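# Load two AA batteries into a remote's bay

## Task

Place both AA batteries in the open battery compartment of the remote control, each with correct polarity and seated fully home against its spring contact; the remote itself may be repositioned.

## Robot and tools

Robot: two arms, left_arm and right_arm, each ending in a two-finger gripper that carries a wrist camera. In the scene frame the left_arm base sits near (+0.003, +0.322, +0.011) m and the right_arm base near (-0.001, -0.319, +0.012) m, both almost unrotated. Scene frame: origin at table-top height midway between the arms, a little behind the table's near edge; +x points out across the table, +y toward left_arm, +z up. Arm names do not match left or right in the images.

Frames: each arm reports its gripper position (metres), end_effector_quat_wxyz, velocities and targets in its own base frame. Fixed cameras and the table use the scene frame. On a gripper, the fingers extend along its +z axis and close along its y axis; end_effector_position is the point between the pads, under 1 cm behind the tips. Reported poses can be off by a few centimetres, more when the arm reaches far.

Row layout (shared by execute_actions and move): one flat list of 14 numbers, each in [-1, 1], covering both arms even if one stays still: dx, dy, dz, rx, ry, rz, opening for left_arm, then the same seven for right_arm. The first six per arm are offsets, not poses, measured from that arm's Hand target as it stood when the action or move began, along that arm's base axes. Scale: 1.0 = 0.6 m for dx/dy/dz and 180 degrees for the rotation vector rx/ry/rz, which turns about the Hand target's position. A translation longer than 1.0 is shrunk along its direction. All zeros re-requests the current Hand target. Opening is absolute, not an offset: +1 fully open (about 87 mm between pads), +0.5 about 69 mm, 0 about 43 mm, -0.5 about 18 mm, -1 shut. Writing 0 for an opening commands 43 mm, so to leave a gripper alone resend its current command.

execute_actions: actions is a list of actions; each action is a list of up to 15 rows, one per 1/30 s step; a shorter action repeats its last row to fill 15 steps. Every row in an action counts from that action's starting Hand target, so repeating an offset in a new action moves further. cameras: list of names, ["all"], [] or null; with an empty actions list you get every image and the full state.

move: target is one row or a list of up to 15 rows, all offsets from the same starting Hand targets. Paths are straight, finish together, take at least 0.5 s and are cut at 10 s; they do not avoid obstacles or the other arm. speed: m/s, 0.002 to 2.9, default 0.25 (rotation capped at twice that in rad/s), one value or one per target. blend: corner rounding in metres for a list, 0 means stop at each point. opening_speed: rate of opening change per second on the -1..+1 scale, at least 0.2. blocking=false returns after roughly 0.5 s while motion continues. Changed openings can make the paths pause. The result adds a move: line saying how it ended (done, off_target, moving, held, fault) and any limits (paced = pose clipped, held = steps withheld). Neither done nor off_target tells you about contact.

wait: seconds from 0 to 10, arms keep their last command. stop: brakes a running move, needing some distance. zoom_image: camera is one of cam_high, cam_low, cam_left_wrist, cam_right_wrist (must be in the latest images); region [x0, y0, x1, y1] in pixels, at most 504 wide and 504 high. finished_scene: scene is the current scene's integer number; call it only when the batteries stay seated without the robot.

Results: Hand target is the last commanded pose after the controller limits orientation to within 40 degrees of the measured one; the gripper often rests short of it, and sending the gap as an offset helps. Friction and weight can leave the gripper low or tilted; check position and orientation after each move. grip_measured uses the command scale; to hold a part, command about 0.04 below the reading at first contact (less for a lighter grip). In Joint positions the last value per arm is the opening on 0 (closed) to 1 (open). Joint torques include arm weight, are signed toward larger joint angles, and joints 1 to 3 wrap at ±28 N m. Tool commands lists current commands. Joint velocities may say within noise. MOTOR HOT appears at 75 °C; at 90 °C the arm folds and goes idle; at 100 °C it collapses. Holding loads, stretching out or pushing into unreachable poses heats motors.

Cameras: cam_high and cam_low are fixed on a beam behind the arms; all four images are 672x504. Calibrations are approximate (a few mm and degrees).

Avoid: dropping things or releasing them while moving, fast impacts, very hard pushes, letting anything leave the table, arms or grippers touching each other, closing one gripper on the other's fingers, strain on wrist camera cables, and the bar, plate (up to about 3 cm above the table) and rail near the bases. Route around an arm's own base rather than close past it. Pressing harder comes from faster moves and targets set deeper past contact; to stop a push, command the target back behind the gripper. Loose objects may occasionally get nudged by outside disturbances.

Each tool is called after "Call:" as name(argument=value, ...), one argument or row to a line, values as JSON.

## Session

Call:
execute_actions(
  actions=[],
)

Scene clock: 0.00 s.
left_arm: end_effector_position=(+0.3703, +0.0187, +0.0567) grip_measured=+1.000 end_effector_quat_wxyz=(+0.585, -0.057, +0.805, +0.075) | right_arm: end_effector_position=(+0.3667, -0.0367, +0.0293) grip_measured=+0.976 end_effector_quat_wxyz=(+0.531, +0.120, +0.837, -0.057)
Joint positions: left_arm=[-0.065 1.499 0.317 0.863 -0.251 -0.025 1] | right_arm=[-0.015 1.546 0.372 0.721 0.211 0.138 0.988]
Joint velocities: within noise
Joint torques (N m): no reading
Motor temperatures (°C): left_arm=[20 21 20 21 20 21 23] | right_arm=[19 20 21 22 22 22 20]
Heat: left arm: 23 °C; right arm: 22 °C.
Hand target: left_arm +0.3740, +0.0192, +0.0645; +0.595, -0.060, +0.798, +0.075 | right_arm +0.3669, -0.0361, +0.0295; +0.530, +0.119, +0.838, -0.056
Tool commands: left_gripper/opening=+1.0 right_gripper/opening=+1.0
camera_calibration:
cam_left_wrist: T_world_to_cam=[[0.189235, -0.980251, -0.0574358, -0.049867], [-0.912039, -0.153791, -0.380176, 0.384033], [0.363835, 0.124326, -0.923129, 0.0630836], [0, 0, 0, 1]] pos_world=[0.336738, 0.00233582, 0.20137]
cam_right_wrist: T_world_to_cam=[[-0.244418, -0.969368, -0.0242022, 0.0533271], [-0.937864, 0.242667, -0.248042, 0.381558], [0.246317, -0.0379274, -0.968447, 0.0755044], [0, 0, 0, 1]] pos_world=[0.352285, -0.0380342, 0.169055]

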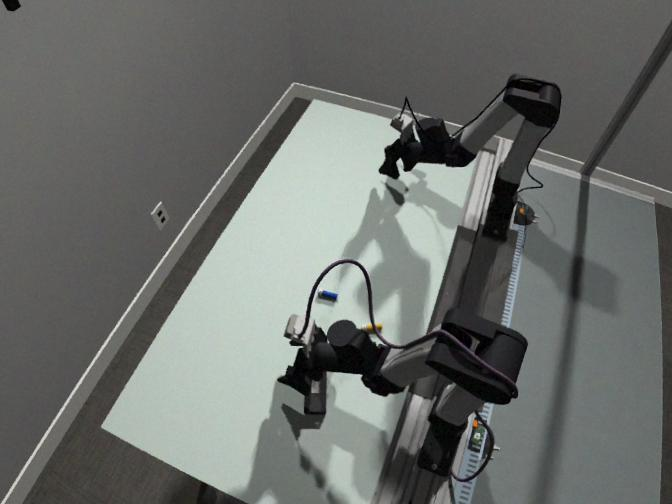

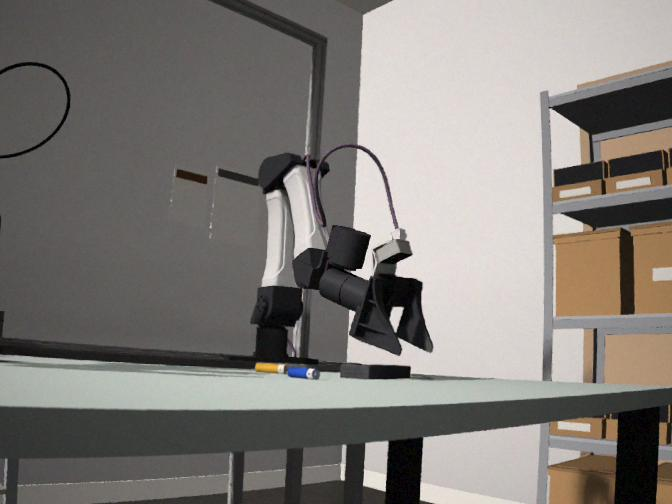

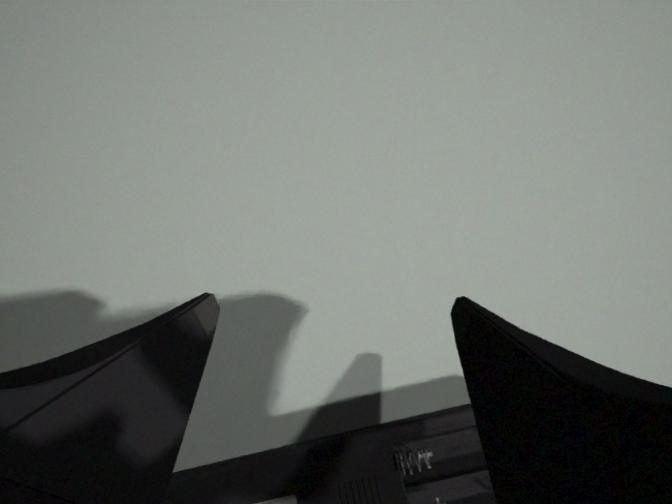

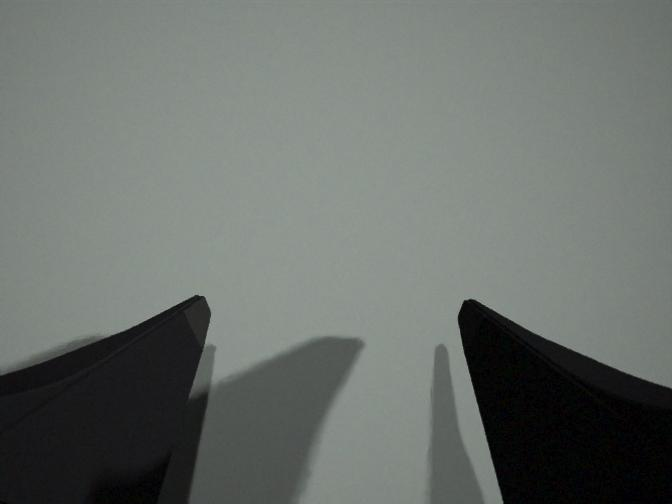

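Call:
move(
  target=[
    [-0.2,0,0.33,0,0,0,1,0,0,0,0,0,0,1],
    [-0.23,-0.15,0.33,0,0,0,1,0,0,0,0,0,0,1],
  ],
  blend=[0.05,0],
  speed=0.3,
  cameras=["cam_left_wrist"],
)

Call:
zoom_image(
  camera="cam_left_wrist",
  region=[180, 200, 520, 454],
)

Scene clock: 2.80 s.
left_arm: end_effector_position=(+0.2354, -0.0704, +0.2487) grip_measured=+1.000 end_effector_quat_wxyz=(+0.586, -0.045, +0.805, +0.084) | right_arm: end_effector_position=(+0.3667, -0.0367, +0.0293) grip_measured=+0.976 end_effector_quat_wxyz=(+0.531, +0.120, +0.837, -0.057)
Joint positions: left_arm=[-0.893 0.789 0.878 -0.684 -1.009 -0.434 1] | right_arm=[-0.015 1.546 0.372 0.721 0.211 0.138 0.988]
Joint torques (N m): left_arm=[-0.44 -0.14 11.07 1.72 -0.59 -0.1] | right_arm=[0.09 -4.34 5.76 2.03 0.05 0.17]
Heat: left arm: 23 °C; right arm: 23 °C.
Hand target: left_arm +0.2360, -0.0708, +0.2626; +0.595, -0.060, +0.798, +0.075 | right_arm +0.3669, -0.0361, +0.0295; +0.530, +0.119, +0.838, -0.056
Off the commanded pose: left_arm 0.014 m, 2 deg | right_arm 0.001 m, 0 deg.
move: off_target (left_arm); blend cut to 0.0459 m at target 1
camera_calibration:
cam_left_wrist: T_world_to_cam=[[0.178823, -0.980089, -0.0863029, -0.0909705], [-0.913804, -0.132934, -0.383786, 0.322987], [0.364672, 0.147494, -0.91938, 0.301028], [0, 0, 0, 1]] pos_world=[0.201638, -0.090623, 0.392866]
Images, in order (width x height): cam_left_wrist 672x504.

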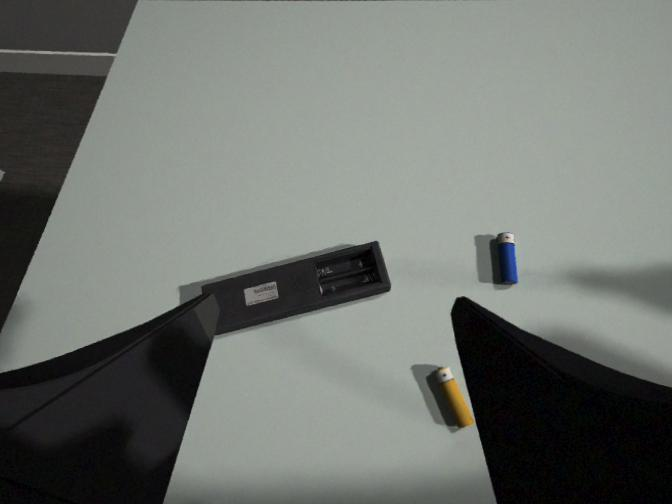

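Scaled by 1.482 from the camera's 672x504 image, which has a finer 960x720 frame.

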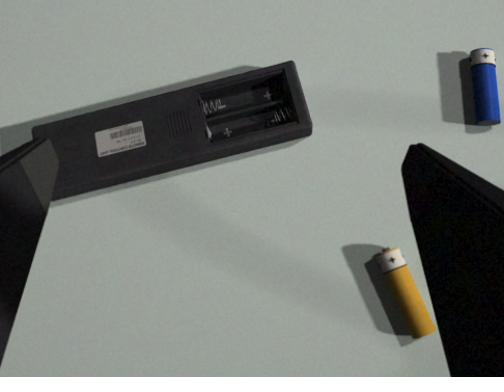

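Call:
move(
  target=[0.113,0.1185,-0.288,0.1945,0.3915,-0.3583,0.85,0,0,0,0,0,0,1],
  speed=0.3,
  cameras=["cam_left_wrist"],
)

Scene clock: 12.70 s.
left_arm: end_effector_position=(+0.2995, -0.0015, +0.0831) grip_measured=+0.850 end_effector_quat_wxyz=(+0.000, +0.548, +0.836, -0.004) | right_arm: end_effector_position=(+0.3667, -0.0367, +0.0293) grip_measured=+0.976 end_effector_quat_wxyz=(+0.531, +0.120, +0.837, -0.057)
Joint positions: left_arm=[-0.121 1.763 1.365 -1.176 0.008 1.039 0.925] | right_arm=[-0.015 1.546 0.372 0.721 0.211 0.138 0.988]
Joint torques (N m): left_arm=[0.14 -7.47 9.54 0.11 -0.1 0.21] | right_arm=[0.02 -4.4 5.87 2.06 0.08 0.13]
Heat: left arm: 23 °C; right arm: 25 °C.
Hand target: left_arm +0.3038, +0.0003, +0.0898; +0.000, +0.553, +0.833, +0.000 | right_arm +0.3669, -0.0361, +0.0295; +0.530, +0.119, +0.838, -0.056
Off the commanded pose: left_arm 0.008 m, 1 deg | right_arm 0.001 m, 0 deg.
move: done
camera_calibration:
cam_left_wrist: T_world_to_cam=[[-0.917175, -0.398478, -0.0022643, 0.273044], [-0.259497, 0.592952, 0.762279, 0.0370635], [-0.302409, 0.699731, -0.647244, 0.293262], [0, 0, 0, 1]] pos_world=[0.348732, -0.11838, 0.162178]
Images, in order (width x height): cam_left_wrist 672x504.

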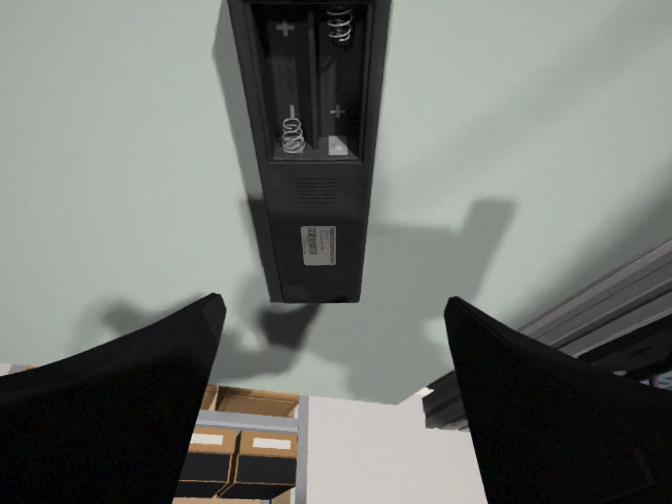

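Call:
move(
  target=[
    [0.009,0.0105,-0.06,0,0,-0.008,0.85,0,0,0,0,0,0,1],
    [0.009,0.0105,-0.133,0,0,-0.008,0.85,0,0,0,0,0,0,1],
  ],
  speed=0.2,
  blend=[0.02,0],
  cameras=["cam_left_wrist"],
)

Scene clock: 14.63 s.
left_arm: end_effector_position=(+0.3095, +0.0029, +0.0135) grip_measured=+0.850 end_effector_quat_wxyz=(+0.002, +0.561, +0.828, -0.002) | right_arm: end_effector_position=(+0.3667, -0.0367, +0.0293) grip_measured=+0.976 end_effector_quat_wxyz=(+0.531, +0.120, +0.837, -0.057)
Joint positions: left_arm=[-0.107 1.865 1.204 -0.909 0.006 1.084 0.925] | right_arm=[-0.015 1.546 0.372 0.721 0.211 0.138 0.988]
Joint torques (N m): left_arm=[0.58 -8.2 4.85 0.44 -0.03 0.23] | right_arm=[0.1 -4.26 5.9 2.04 0.06 0.13]
Heat: left arm: 23 °C; right arm: 25 °C.
Hand target: left_arm +0.3092, +0.0066, +0.0100; +0.000, +0.564, +0.826, +0.000 | right_arm +0.3669, -0.0361, +0.0295; +0.530, +0.119, +0.838, -0.056
Off the commanded pose: left_arm 0.005 m, 0 deg | right_arm 0.001 m, 0 deg.
move: done; blend cut to 0.0184 m at target 1
camera_calibration:
cam_left_wrist: T_world_to_cam=[[-0.928853, -0.370369, -0.00765141, 0.287268], [-0.245272, 0.59938, 0.761962, 0.0856598], [-0.277621, 0.709627, -0.647577, 0.24036], [0, 0, 0, 1]] pos_world=[0.354568, -0.115514, 0.0925802]
Images, in order (width x height): cam_left_wrist 672x504.

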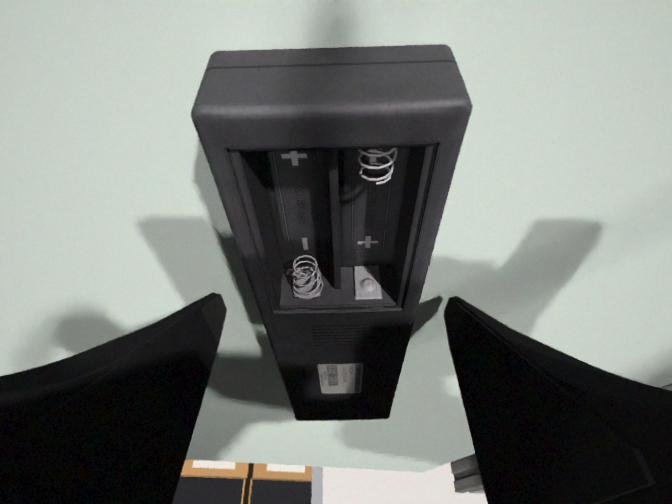

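Call:
zoom_image(
  camera="cam_left_wrist",
  region=[180, 30, 480, 330],
)

Call:
move(
  target=[0,0,0,0,0,0,-0.12,0,0,0,0,0,0,1],
  opening_speed=0.5,
)

Scaled by 1.680 from the camera's 672x504 image, which has a finer 960x720 frame.

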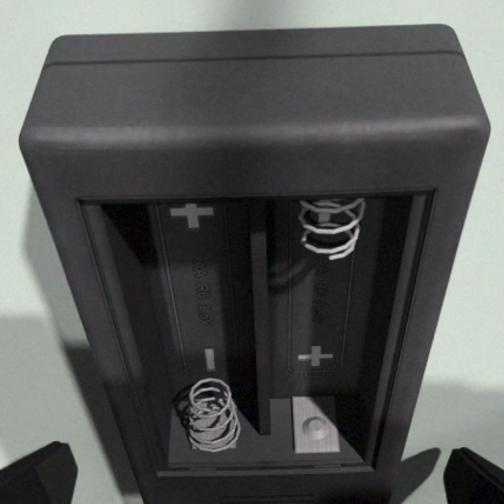

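Scene clock: 17.13 s.
left_arm: end_effector_position=(+0.3097, +0.0029, +0.0135) grip_measured=+0.098 end_effector_quat_wxyz=(+0.002, +0.561, +0.828, -0.002) | right_arm: end_effector_position=(+0.3667, -0.0367, +0.0293) grip_measured=+0.976 end_effector_quat_wxyz=(+0.531, +0.120, +0.837, -0.057)
Joint positions: left_arm=[-0.107 1.865 1.204 -0.909 0.006 1.085 0.549] | right_arm=[-0.015 1.546 0.372 0.721 0.211 0.138 0.988]
Joint torques (N m): left_arm=[0.65 -8.25 4.88 0.48 -0.05 0.21] | right_arm=[0.03 -4.56 5.83 2.03 0.04 0.17]
Heat: left arm: 23 °C; right arm: 26 °C.
Hand target: left_arm +0.3092, +0.0066, +0.0100; +0.000, +0.564, +0.826, +0.000 | right_arm +0.3669, -0.0361, +0.0295; +0.530, +0.119, +0.838, -0.056
Off the commanded pose: left_arm 0.005 m, 0 deg | right_arm 0.001 m, 0 deg.
move: done

Call:
move(
  target=[
    [0,0,0.095,0,0,0,-0.12,0,0,0,0,0,0,1],
    [0.05,-0.27,0.1,0,0,0.361,-0.12,0,0,0,0,0,0,1],
    [-0.0408,-0.547,0.095,0,0,0.722,-0.12,0,0,0,0,0,0,1],
  ],
  speed=0.25,
  blend=[0.01,0.05,0],
  cameras=["cam_left_wrist","cam_high","cam_low"],
)

Scene clock: 23.67 s.
left_arm: end_effector_position=(+0.2821, -0.3188, +0.0608) grip_measured=+0.098 end_effector_quat_wxyz=(-0.002, -0.504, +0.863, +0.000) | right_arm: end_effector_position=(+0.3667, -0.0367, +0.0293) grip_measured=+0.976 end_effector_quat_wxyz=(+0.531, +0.120, +0.837, -0.057)
Joint positions: left_arm=[-0.75 2.145 1.806 -1.234 0.003 -1.807 0.549] | right_arm=[-0.015 1.546 0.372 0.721 0.211 0.138 0.988]
Joint torques (N m): left_arm=[-0.13 -10.52 9.95 -0.03 -0.17 -0.06] | right_arm=[0.03 -4.46 5.85 2.06 0.07 0.13]
Motor temperatures (°C): left_arm=[20 23 23 22 20 21 23] | right_arm=[19 21 24 27 22 22 20]
Heat: left arm: 23 °C; right arm: 27 °C.
Hand target: left_arm +0.2847, -0.3216, +0.0669; +0.000, -0.510, +0.860, +0.000 | right_arm +0.3669, -0.0361, +0.0295; +0.530, +0.119, +0.838, -0.056
Off the commanded pose: left_arm 0.007 m, 1 deg | right_arm 0.001 m, 0 deg.
move: done
camera_calibration:
cam_left_wrist: T_world_to_cam=[[0.870591, -0.491855, -0.0122608, -0.403], [-0.307373, -0.563176, 0.767043, -0.117673], [-0.384179, -0.664012, -0.641479, 0.0834735], [0, 0, 0, 1]] pos_world=[0.346747, -0.209061, 0.138866]
Images, in order (width x height): cam_high 672x504, cam_low 672x504, cam_left_wrist 672x504.

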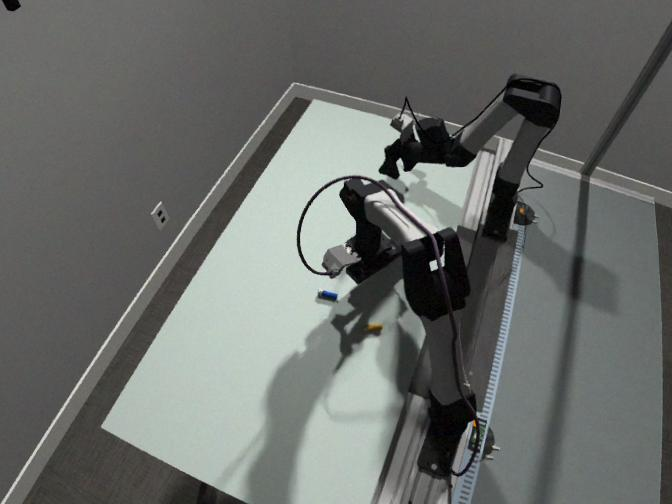

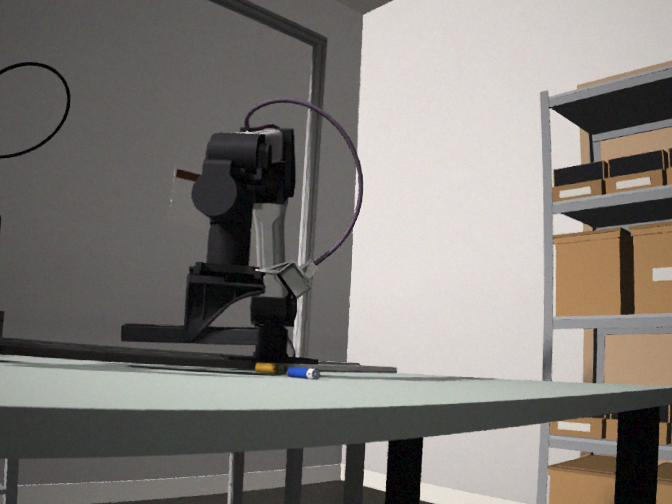

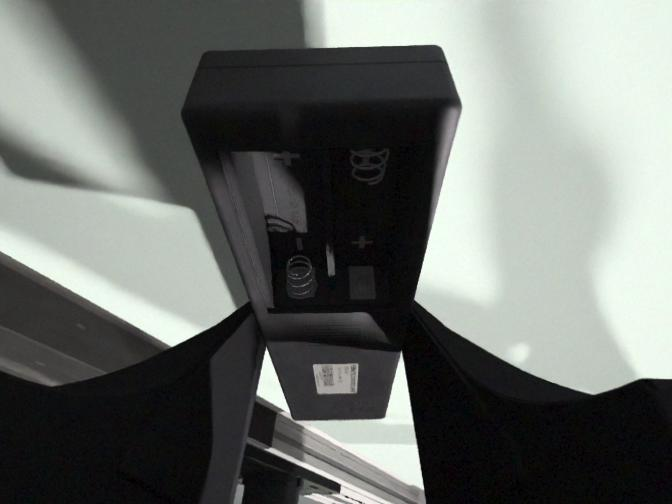

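Call:
move(
  target=[0,0,-0.071,0,0,0,-0.12,0,0,0,0,0,0,1],
  speed=0.06,
  cameras=["cam_low"],
)

Call:
zoom_image(
  camera="cam_low",
  region=[90, 280, 290, 400],
)

Scene clock: 25.27 s.
left_arm: end_effector_position=(+0.2856, -0.3220, +0.0292) grip_measured=+0.098 end_effector_quat_wxyz=(-0.001, -0.505, +0.863, -0.004) | right_arm: end_effector_position=(+0.3667, -0.0367, +0.0293) grip_measured=+0.976 end_effector_quat_wxyz=(+0.531, +0.120, +0.837, -0.057)
Joint positions: left_arm=[-0.75 2.176 1.728 -1.116 0.003 -1.807 0.549] | right_arm=[-0.015 1.546 0.372 0.721 0.211 0.138 0.988]
Joint torques (N m): left_arm=[-0.35 -10.92 5.14 0.37 -0.18 -0.07] | right_arm=[0.02 -4.29 6.01 2.02 0.06 0.16]
Heat: left arm: 24 °C; right arm: 27 °C.
Hand target: left_arm +0.2848, -0.3216, +0.0243; +0.000, -0.510, +0.860, +0.000 | right_arm +0.3669, -0.0361, +0.0295; +0.530, +0.119, +0.838, -0.056
Off the commanded pose: left_arm 0.005 m, 1 deg | right_arm 0.001 m, 0 deg.
move: done
Images, in order (width x height): cam_low 672x504.

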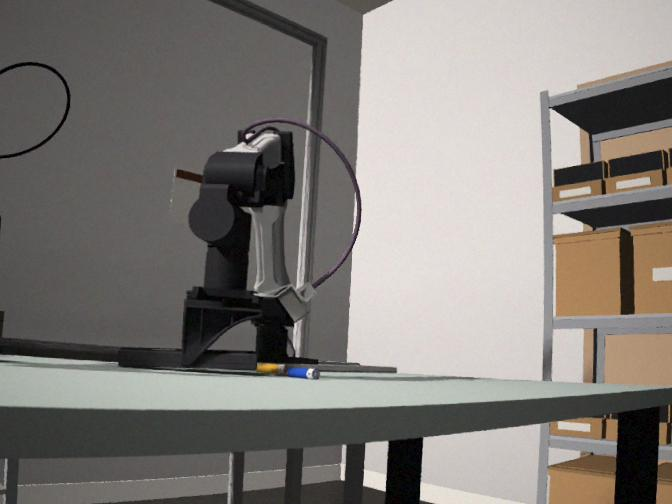

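Scaled by 2.520 from the camera's 672x504 image, which has a finer 960x720 frame.

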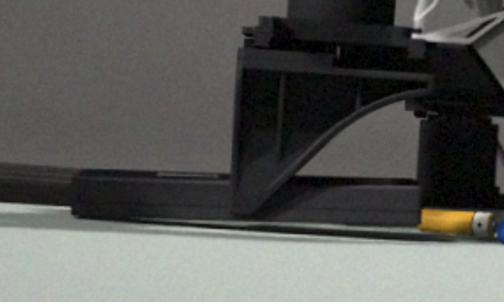

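Call:
move(
  target=[0,0,-0.014,0,0,0,-0.12,0,0,0,0,0,0,1],
  speed=0.05,
  cameras=["cam_low"],
)

Call:
zoom_image(
  camera="cam_low",
  region=[90, 280, 290, 400],
)

Scene clock: 26.40 s.
left_arm: end_effector_position=(+0.2867, -0.3231, +0.0249) grip_measured=+0.098 end_effector_quat_wxyz=(+0.001, -0.505, +0.863, -0.008) | right_arm: end_effector_position=(+0.3667, -0.0367, +0.0293) grip_measured=+0.976 end_effector_quat_wxyz=(+0.531, +0.120, +0.837, -0.057)
Joint positions: left_arm=[-0.75 2.176 1.71 -1.088 0.003 -1.808 0.549] | right_arm=[-0.015 1.546 0.372 0.721 0.211 0.138 0.988]
Joint torques (N m): left_arm=[-0.18 -10.14 4.86 0.4 -0.18 -0.09] | right_arm=[0.03 -4.4 5.94 2.04 0.06 0.11]
Heat: left arm: 24 °C; right arm: 27 °C.
Hand target: left_arm +0.2848, -0.3216, +0.0159; +0.000, -0.510, +0.860, +0.000 | right_arm +0.3669, -0.0361, +0.0295; +0.530, +0.119, +0.838, -0.056
Off the commanded pose: left_arm 0.009 m, 1 deg | right_arm 0.001 m, 0 deg.
move: done
Images, in order (width x height): cam_low 672x504.

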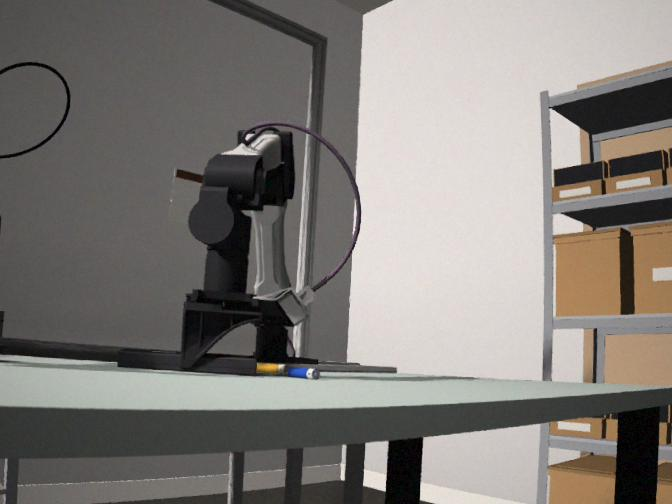

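Scaled by 2.520 from the camera's 672x504 image, which has a finer 960x720 frame.

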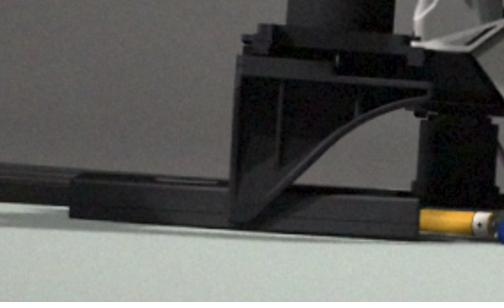

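Call:
move(
  target=[0,0,-0.014,0,0,0,-0.12,0,0,0,0,0,0,1],
  speed=0.05,
  cameras=["cam_low"],
)

Call:
zoom_image(
  camera="cam_low",
  region=[90, 280, 290, 400],
)

Scene clock: 27.43 s.
left_arm: end_effector_position=(+0.2872, -0.3236, +0.0223) grip_measured=+0.096 end_effector_quat_wxyz=(+0.001, -0.505, +0.863, -0.011) | right_arm: end_effector_position=(+0.3667, -0.0367, +0.0293) grip_measured=+0.976 end_effector_quat_wxyz=(+0.531, +0.120, +0.837, -0.057)
Joint positions: left_arm=[-0.75 2.177 1.7 -1.072 0.004 -1.808 0.548] | right_arm=[-0.015 1.546 0.372 0.721 0.211 0.138 0.988]
Joint torques (N m): left_arm=[-0.17 -9.48 3.79 0.57 -0.17 -0.03] | right_arm=[0.03 -4.4 5.91 2.01 0.09 0.15]
Heat: left arm: 24 °C; right arm: 27 °C.
Hand target: left_arm +0.2848, -0.3216, +0.0076; +0.000, -0.510, +0.860, +0.000 | right_arm +0.3669, -0.0361, +0.0295; +0.530, +0.119, +0.838, -0.056
Off the commanded pose: left_arm 0.015 m, 1 deg | right_arm 0.001 m, 0 deg.
move: off_target (left_arm)
Images, in order (width x height): cam_low 672x504.

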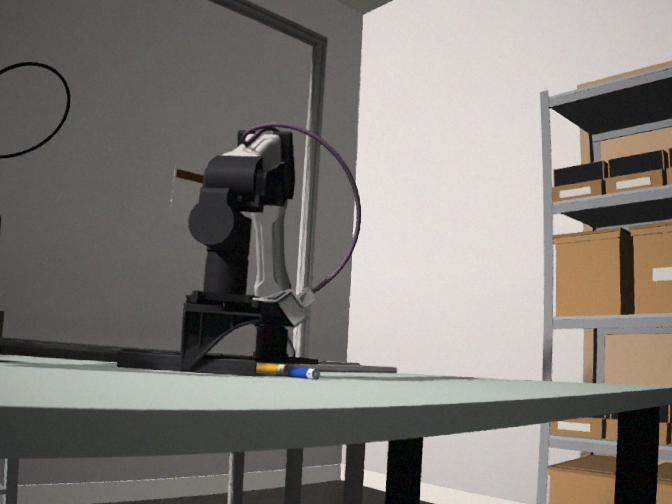

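Scaled by 2.520 from the camera's 672x504 image, which has a finer 960x720 frame.

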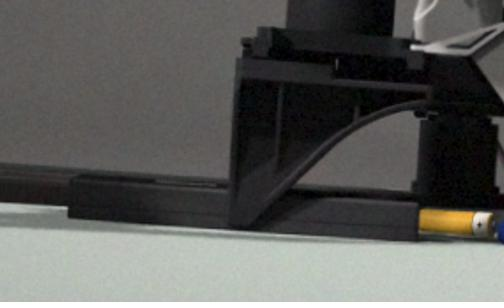

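Call:
move(
  target=[
    [0.002,-0.002,0.018,0,0,0,-0.12,0,0,0,0,0,0,1],
    [0.002,-0.002,0.018,0,0,0,0.7,0,0,0,0,0,0,1],
    [0.002,-0.002,0.16,0,0,0,0.7,0,0,0,0,0,0,1],
  ],
  speed=[0.05,0.05,0.15],
  opening_speed=1,
  cameras=["cam_left_wrist"],
)

Scene clock: 30.93 s.
left_arm: end_effector_position=(+0.2846, -0.3212, +0.0877) grip_measured=+0.700 end_effector_quat_wxyz=(-0.005, -0.505, +0.863, +0.011) | right_arm: end_effector_position=(+0.3667, -0.0367, +0.0293) grip_measured=+0.976 end_effector_quat_wxyz=(+0.531, +0.120, +0.837, -0.057)
Joint positions: left_arm=[-0.75 2.18 1.969 -1.383 0.004 -1.808 0.85] | right_arm=[-0.015 1.546 0.372 0.721 0.211 0.138 0.988]
Joint torques (N m): left_arm=[-0.24 -13.55 9.44 -0.05 -0.18 -0.05] | right_arm=[0.01 -4.37 5.97 2.03 0.04 0.11]
Heat: left arm: 26 °C; right arm: 27 °C.
Hand target: left_arm +0.2860, -0.3228, +0.1036; +0.000, -0.510, +0.860, +0.000 | right_arm +0.3669, -0.0361, +0.0295; +0.530, +0.119, +0.838, -0.056
Off the commanded pose: left_arm 0.016 m, 2 deg | right_arm 0.001 m, 0 deg.
move: off_target (left_arm)
camera_calibration:
cam_left_wrist: T_world_to_cam=[[0.870823, -0.490449, -0.0335726, -0.403755], [-0.294116, -0.574509, 0.763829, -0.146035], [-0.393907, -0.655286, -0.644545, 0.105949], [0, 0, 0, 1]] pos_world=[0.350382, -0.212492, 0.166279]
Images, in order (width x height): cam_left_wrist 672x504.

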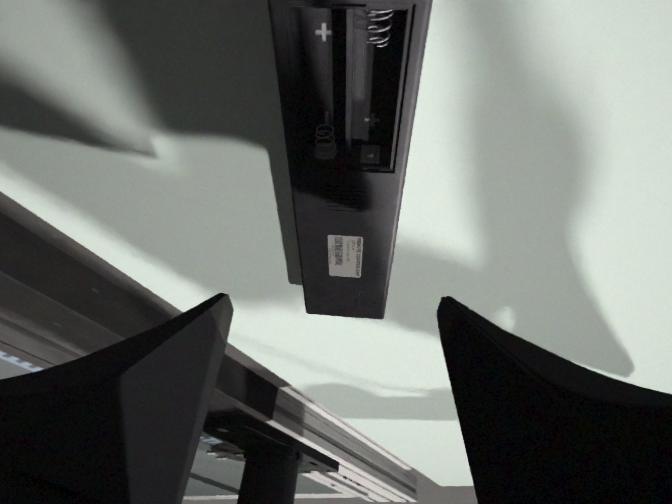

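Call:
move(
  target=[0.1807,0.213,-0.048,0,0,-0.318,0.0,-0.3015,0.315,0.101,-0.02,0.0201,0.413,1],
  speed=0.22,
  cameras=["cam_left_wrist","cam_right_wrist","cam_low"],
)

Scene clock: 36.37 s.
left_arm: end_effector_position=(+0.3927, -0.1971, +0.0721) grip_measured=+0.000 end_effector_quat_wxyz=(+0.001, -0.040, +0.999, -0.003) | right_arm: end_effector_position=(+0.1852, +0.1496, +0.0790) grip_measured=+0.976 end_effector_quat_wxyz=(+0.427, -0.417, +0.764, +0.246)
Joint positions: left_arm=[-0.418 2.465 2.396 -1.498 0.004 -0.499 0.5] | right_arm=[0.318 0.691 0.328 -0.305 -0.588 -0.389 0.988]
Joint torques (N m): left_arm=[0.39 -12.15 9.83 0.12 -0.13 0.19] | right_arm=[0.58 -0.25 10.43 1.69 -0.39 -0.04]
Motor temperatures (°C): left_arm=[20 28 25 21 20 21 23] | right_arm=[19 22 25 28 22 22 20]
Heat: left arm: 28 °C; right arm: 28 °C.
Hand target: left_arm +0.3944, -0.1948, +0.0747; +0.000, -0.036, +0.999, +0.000 | right_arm +0.1860, +0.1529, +0.0900; +0.435, -0.428, +0.753, +0.247
Off the commanded pose: left_arm 0.004 m, 1 deg | right_arm 0.012 m, 2 deg.
move: off_target (right_arm)
camera_calibration:
cam_left_wrist: T_world_to_cam=[[0.0795659, -0.996821, -0.00406336, -0.228789], [-0.642622, -0.0544092, 0.764249, 0.208305], [-0.762041, -0.058197, -0.644909, 0.482082], [0, 0, 0, 1]] pos_world=[0.519431, -0.188672, 0.150772]
cam_right_wrist: T_world_to_cam=[[0.856233, -0.516408, -0.0136843, -0.0815908], [-0.512266, -0.84535, -0.151548, 0.254814], [0.0666924, 0.13677, -0.988355, 0.184079], [0, 0, 0, 1]] pos_world=[0.188117, 0.148096, 0.219435]
Images, in order (width x height): cam_low 672x504, cam_left_wrist 672x504, cam_right_wrist 672x504.

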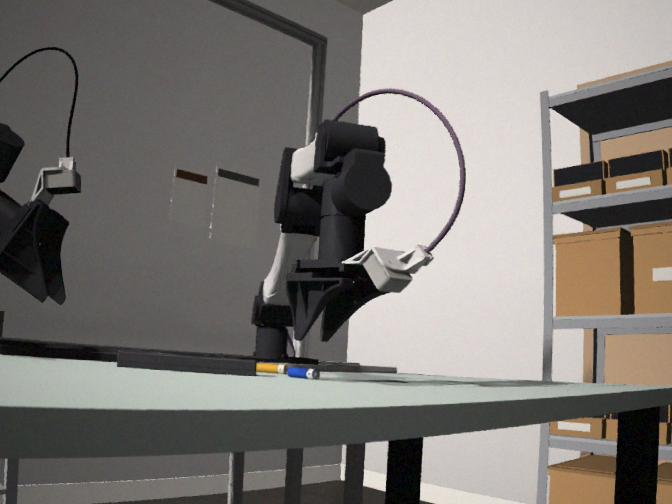

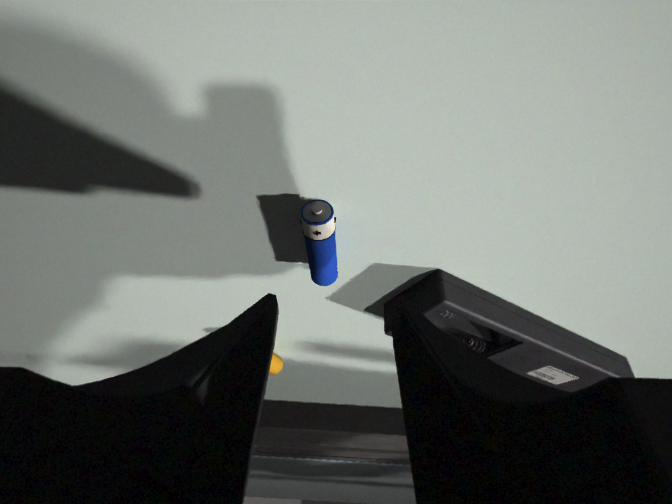

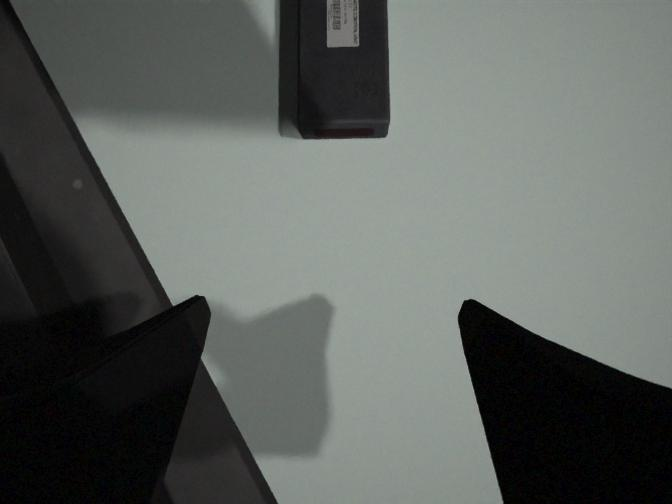

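Call:
move(
  target=[
    [-0.003,0.0115,-0.04,0,0,0.011,0,0.0713,0.1055,-0.112,0,0,0,1],
  ],
  speed=0.15,
  cameras=["all"],
)

Scene clock: 41.60 s.
left_arm: end_effector_position=(+0.3890, -0.1900, +0.0381) grip_measured=+0.000 end_effector_quat_wxyz=(-0.017, -0.046, +0.999, +0.006) | right_arm: end_effector_position=(+0.2347, +0.2173, +0.0317) grip_measured=+0.976 end_effector_quat_wxyz=(+0.447, -0.431, +0.744, +0.246)
Joint positions: left_arm=[-0.407 2.465 2.254 -1.396 0.004 -0.498 0.5] | right_arm=[0.559 1.31 0.29 0.469 -0.408 -0.261 0.988]
Joint torques (N m): left_arm=[0.59 -17.22 5.01 0.43 -0.14 0] | right_arm=[0.91 -1.69 4.93 2.06 -0.08 0.32]
Heat: left arm: 30 °C; right arm: 28 °C.
Hand target: left_arm +0.3926, -0.1881, +0.0506; +0.000, -0.053, +0.999, +0.000 | right_arm +0.2288, +0.2163, +0.0230; +0.435, -0.428, +0.753, +0.247
Off the commanded pose: left_arm 0.013 m, 2 deg | right_arm 0.011 m, 2 deg.
move: off_target (left_arm, right_arm)
camera_calibration:
cam_left_wrist: T_world_to_cam=[[0.0900217, -0.995665, -0.02339, -0.224646], [-0.613235, -0.0739196, 0.786435, 0.216334], [-0.784754, -0.0564527, -0.617231, 0.465779], [0, 0, 0, 1]] pos_world=[0.518409, -0.181387, 0.112106]
cam_right_wrist: T_world_to_cam=[[0.870424, -0.491582, 0.026623, -0.0997928], [-0.478318, -0.85726, -0.190572, 0.32609], [0.116504, 0.153144, -0.981312, 0.109289], [0, 0, 0, 1]] pos_world=[0.230104, 0.21375, 0.172047]

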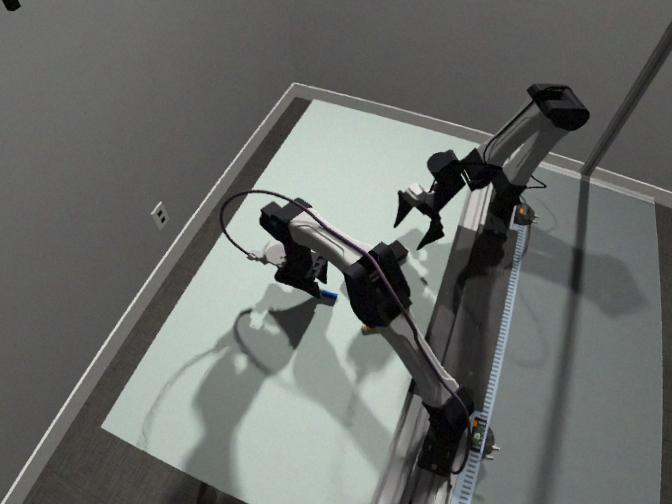

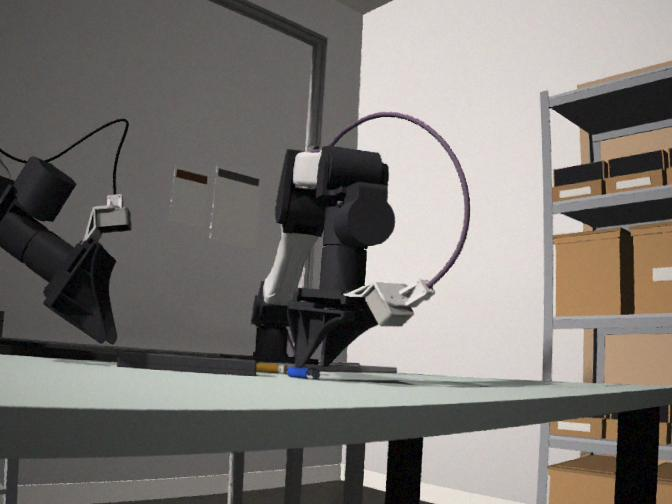

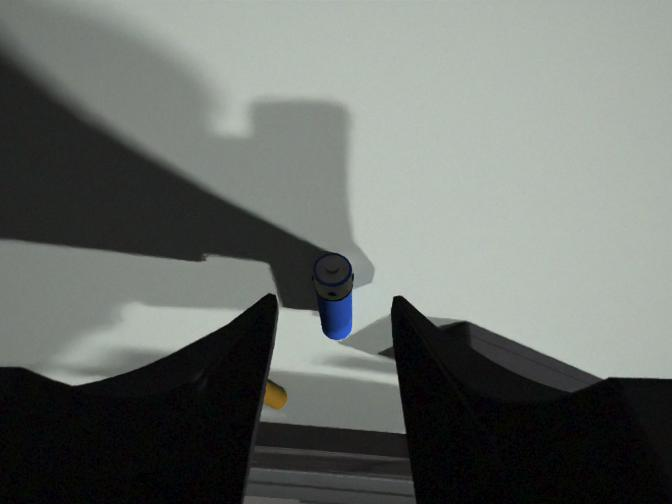

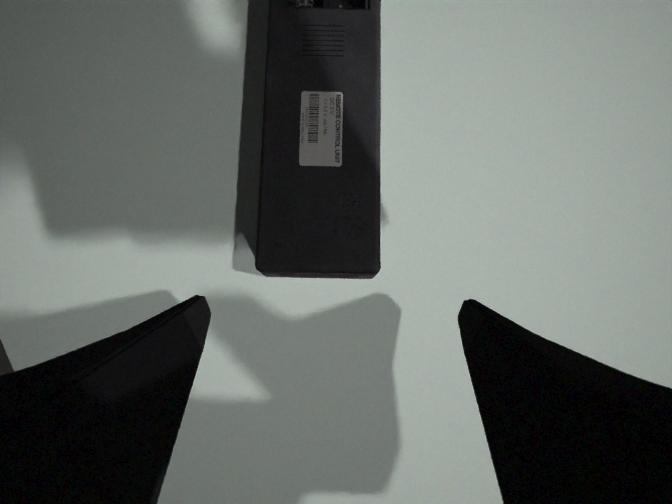

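Call:
move(
  target=[
    [-0.003,0,-0.027,0,0,0,0,0.0,0.005,-0.036,0,0,0,1],
    [-0.003,0,-0.027,0,0,0,0,0.0428,0.0787,-0.044,0,0,0,1],
  ],
  speed=0.12,
  cameras=["all"],
)

Scene clock: 44.53 s.
left_arm: end_effector_position=(+0.3833, -0.1879, +0.0225) grip_measured=+0.000 end_effector_quat_wxyz=(-0.026, -0.046, +0.999, +0.009) | right_arm: end_effector_position=(+0.2539, +0.2627, +0.0028) grip_measured=+0.976 end_effector_quat_wxyz=(+0.444, -0.432, +0.744, +0.252)
Joint positions: left_arm=[-0.407 2.457 2.174 -1.342 0.006 -0.498 0.5] | right_arm=[0.669 1.656 0.389 0.738 -0.326 -0.195 0.988]
Joint torques (N m): left_arm=[0.42 -17.42 4.62 0.57 -0.17 0] | right_arm=[0.69 -2.8 6.22 1.89 0.06 0.26]
Heat: left arm: 32 °C; right arm: 29 °C.
Hand target: left_arm +0.3908, -0.1881, +0.0345; +0.000, -0.053, +0.999, +0.000 | right_arm +0.2544, +0.2635, -0.0035; +0.435, -0.428, +0.753, +0.247
Off the commanded pose: left_arm 0.014 m, 3 deg | right_arm 0.006 m, 2 deg.
move: off_target (left_arm)
camera_calibration:
cam_left_wrist: T_world_to_cam=[[0.0896378, -0.995498, -0.0307924, -0.222066], [-0.599452, -0.0786149, 0.796541, 0.218927], [-0.795376, -0.0529416, -0.6038, 0.456269], [0, 0, 0, 1]] pos_world=[0.514047, -0.179699, 0.0942734]
cam_right_wrist: T_world_to_cam=[[0.874646, -0.484521, 0.0152823, -0.0962529], [-0.472857, -0.859687, -0.193248, 0.36788], [0.106771, 0.161798, -0.981031, 0.0719593], [0, 0, 0, 1]] pos_world=[0.250459, 0.257982, 0.143157]

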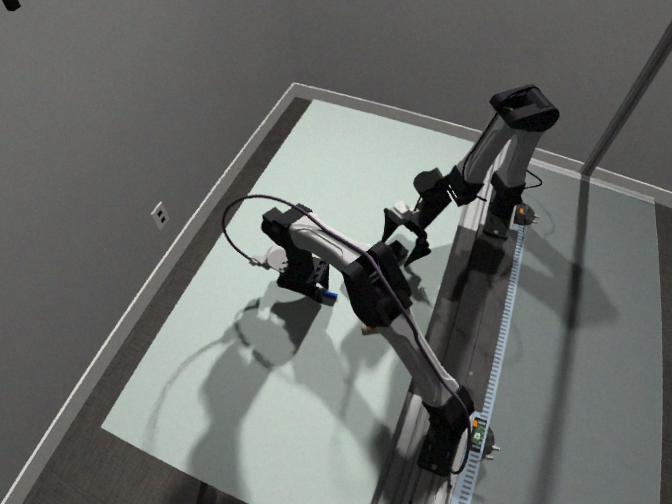

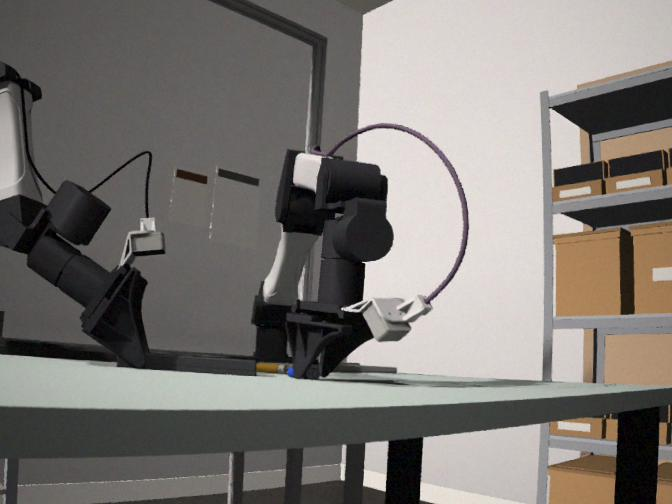

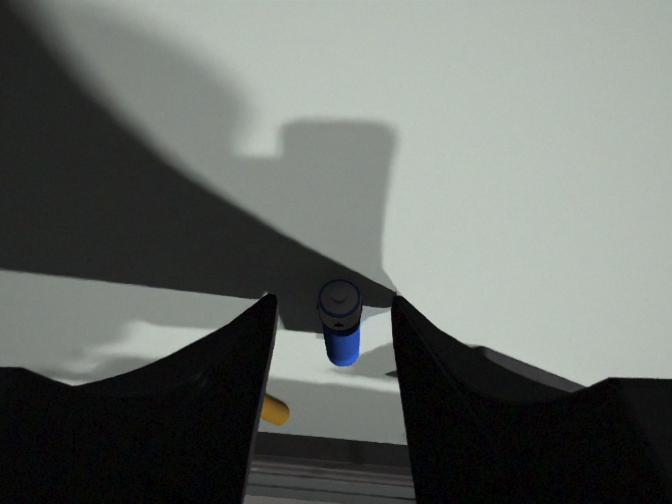

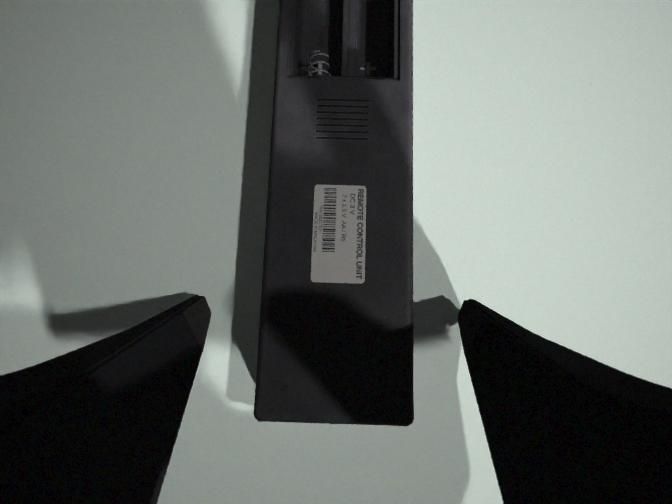

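Call:
move(
  target=[0,-0.003,0,0,0,0,-0.62,0,0,0,0,0,0,-0.15],
  opening_speed=0.5,
  cameras=["cam_left_wrist","cam_right_wrist"],
)

Scene clock: 47.37 s.
left_arm: end_effector_position=(+0.3859, -0.1893, +0.0220) grip_measured=-0.575 end_effector_quat_wxyz=(-0.021, -0.046, +0.999, +0.006) | right_arm: end_effector_position=(+0.2543, +0.2625, +0.0029) grip_measured=+0.067 end_effector_quat_wxyz=(+0.445, -0.431, +0.744, +0.251)
Joint positions: left_arm=[-0.407 2.457 2.174 -1.33 0.007 -0.499 0.212] | right_arm=[0.669 1.656 0.389 0.738 -0.324 -0.194 0.534]
Joint torques (N m): left_arm=[0.03 -17.13 5.23 0.46 -0.14 -0.02] | right_arm=[0.77 -2.78 6.35 1.88 0.11 0.27]
Motor temperatures (°C): left_arm=[20 33 25 21 20 21 23] | right_arm=[19 21 26 29 22 22 21]
Heat: left arm: 33 °C; right arm: 29 °C.
Hand target: left_arm +0.3908, -0.1899, +0.0345; +0.000, -0.053, +0.999, +0.000 | right_arm +0.2544, +0.2635, -0.0035; +0.435, -0.428, +0.752, +0.247
Off the commanded pose: left_arm 0.013 m, 3 deg | right_arm 0.007 m, 2 deg.
move: off_target (left_arm)
camera_calibration:
cam_left_wrist: T_world_to_cam=[[0.0910819, -0.995558, -0.0238457, -0.224397], [-0.607434, -0.0745161, 0.790868, 0.224675], [-0.789132, -0.0575491, -0.611522, 0.454817], [0, 0, 0, 1]] pos_world=[0.515824, -0.180484, 0.0950917]
cam_right_wrist: T_world_to_cam=[[0.87343, -0.486673, 0.0164171, -0.095875], [-0.474767, -0.858587, -0.193455, 0.368182], [0.108245, 0.161175, -0.980972, 0.0718231], [0, 0, 0, 1]] pos_world=[0.250766, 0.257881, 0.143257]
Images, in order (width x height): cam_left_wrist 672x504, cam_right_wrist 672x504.

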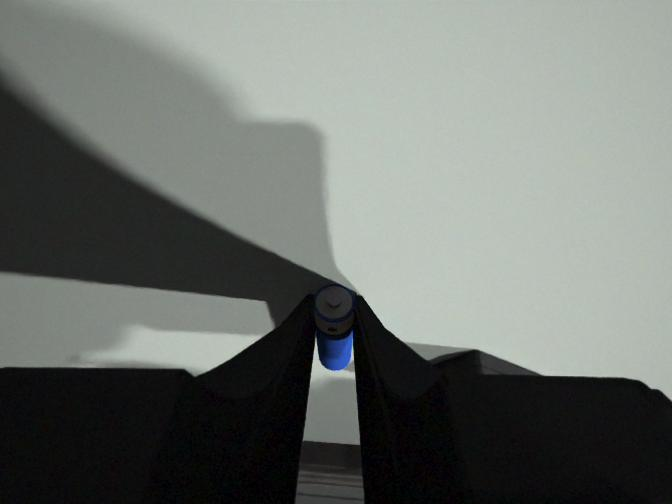

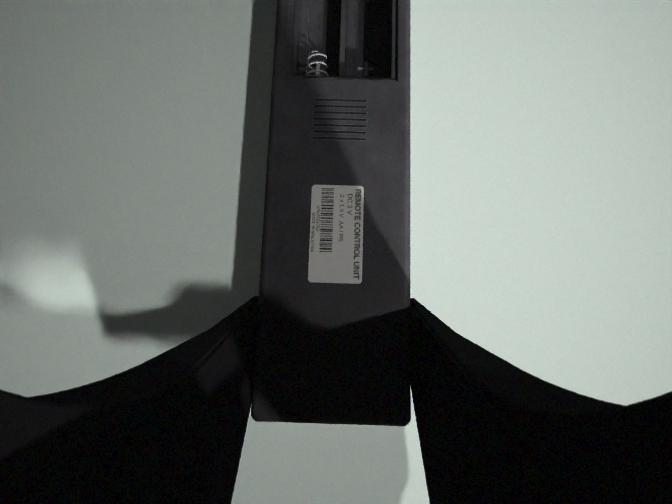

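Call:
move(
  target=[
    [0,0,0.12,0,0,0,-0.62,0,0,0,0,0,0,-0.15],
    [-0.11,-0.111,0.12,0,0,0.308,-0.62,0,0,0,0,0,0,-0.15],
  ],
  speed=[0.15,0.3],
  blend=0.02,
  cameras=["all"],
)

Scene clock: 51.57 s.
left_arm: end_effector_position=(+0.3248, -0.2564, +0.0919) grip_measured=-0.575 end_effector_quat_wxyz=(-0.012, -0.506, +0.862, +0.017) | right_arm: end_effector_position=(+0.2543, +0.2625, +0.0029) grip_measured=+0.067 end_effector_quat_wxyz=(+0.445, -0.431, +0.744, +0.251)
Joint positions: left_arm=[-0.565 2.163 1.957 -1.406 0.007 -1.626 0.212] | right_arm=[0.669 1.656 0.389 0.738 -0.324 -0.194 0.534]
Joint torques (N m): left_arm=[-0.28 -16.03 4.83 0.29 -0.2 -0.11] | right_arm=[0.73 -2.95 6.23 1.93 0.07 0.26]
Heat: left arm: 35 °C; right arm: 29 °C.
Hand target: left_arm +0.3249, -0.2565, +0.1066; +0.000, -0.512, +0.859, +0.000 | right_arm +0.2544, +0.2635, -0.0035; +0.435, -0.428, +0.752, +0.247
Off the commanded pose: left_arm 0.015 m, 3 deg | right_arm 0.006 m, 2 deg.
move: off_target (left_arm)
camera_calibration:
cam_left_wrist: T_world_to_cam=[[0.871628, -0.487496, -0.0511186, -0.404678], [-0.278248, -0.577945, 0.767175, -0.106484], [-0.403539, -0.654467, -0.639397, 0.169793], [0, 0, 0, 1]] pos_world=[0.391618, -0.147697, 0.169571]
cam_right_wrist: T_world_to_cam=[[0.87343, -0.486673, 0.0164171, -0.095875], [-0.474767, -0.858587, -0.193455, 0.368182], [0.108245, 0.161175, -0.980972, 0.0718231], [0, 0, 0, 1]] pos_world=[0.250766, 0.257881, 0.143257]

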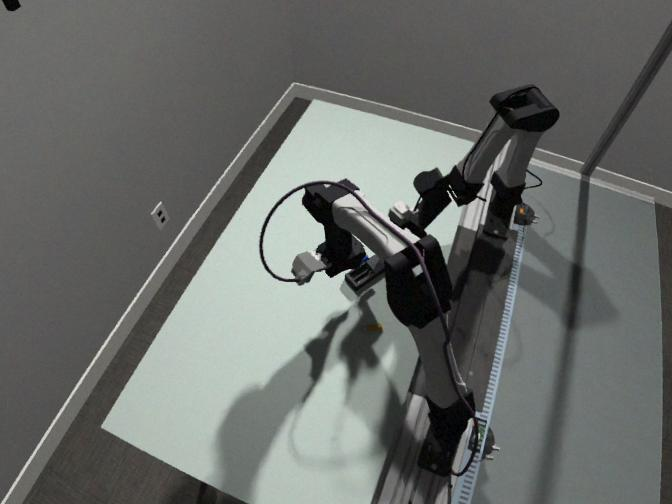

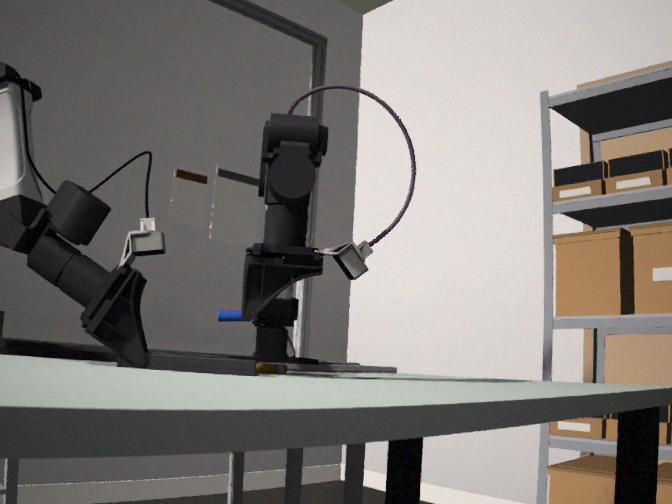

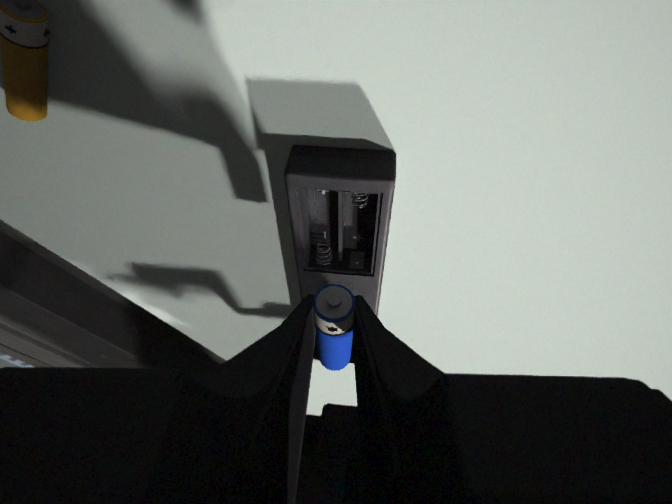

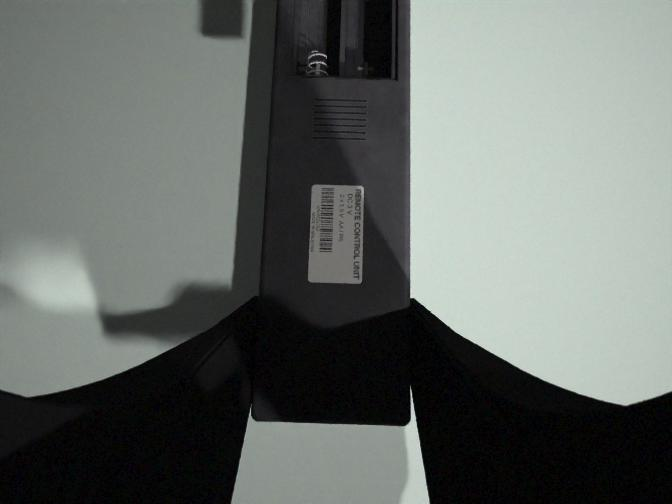

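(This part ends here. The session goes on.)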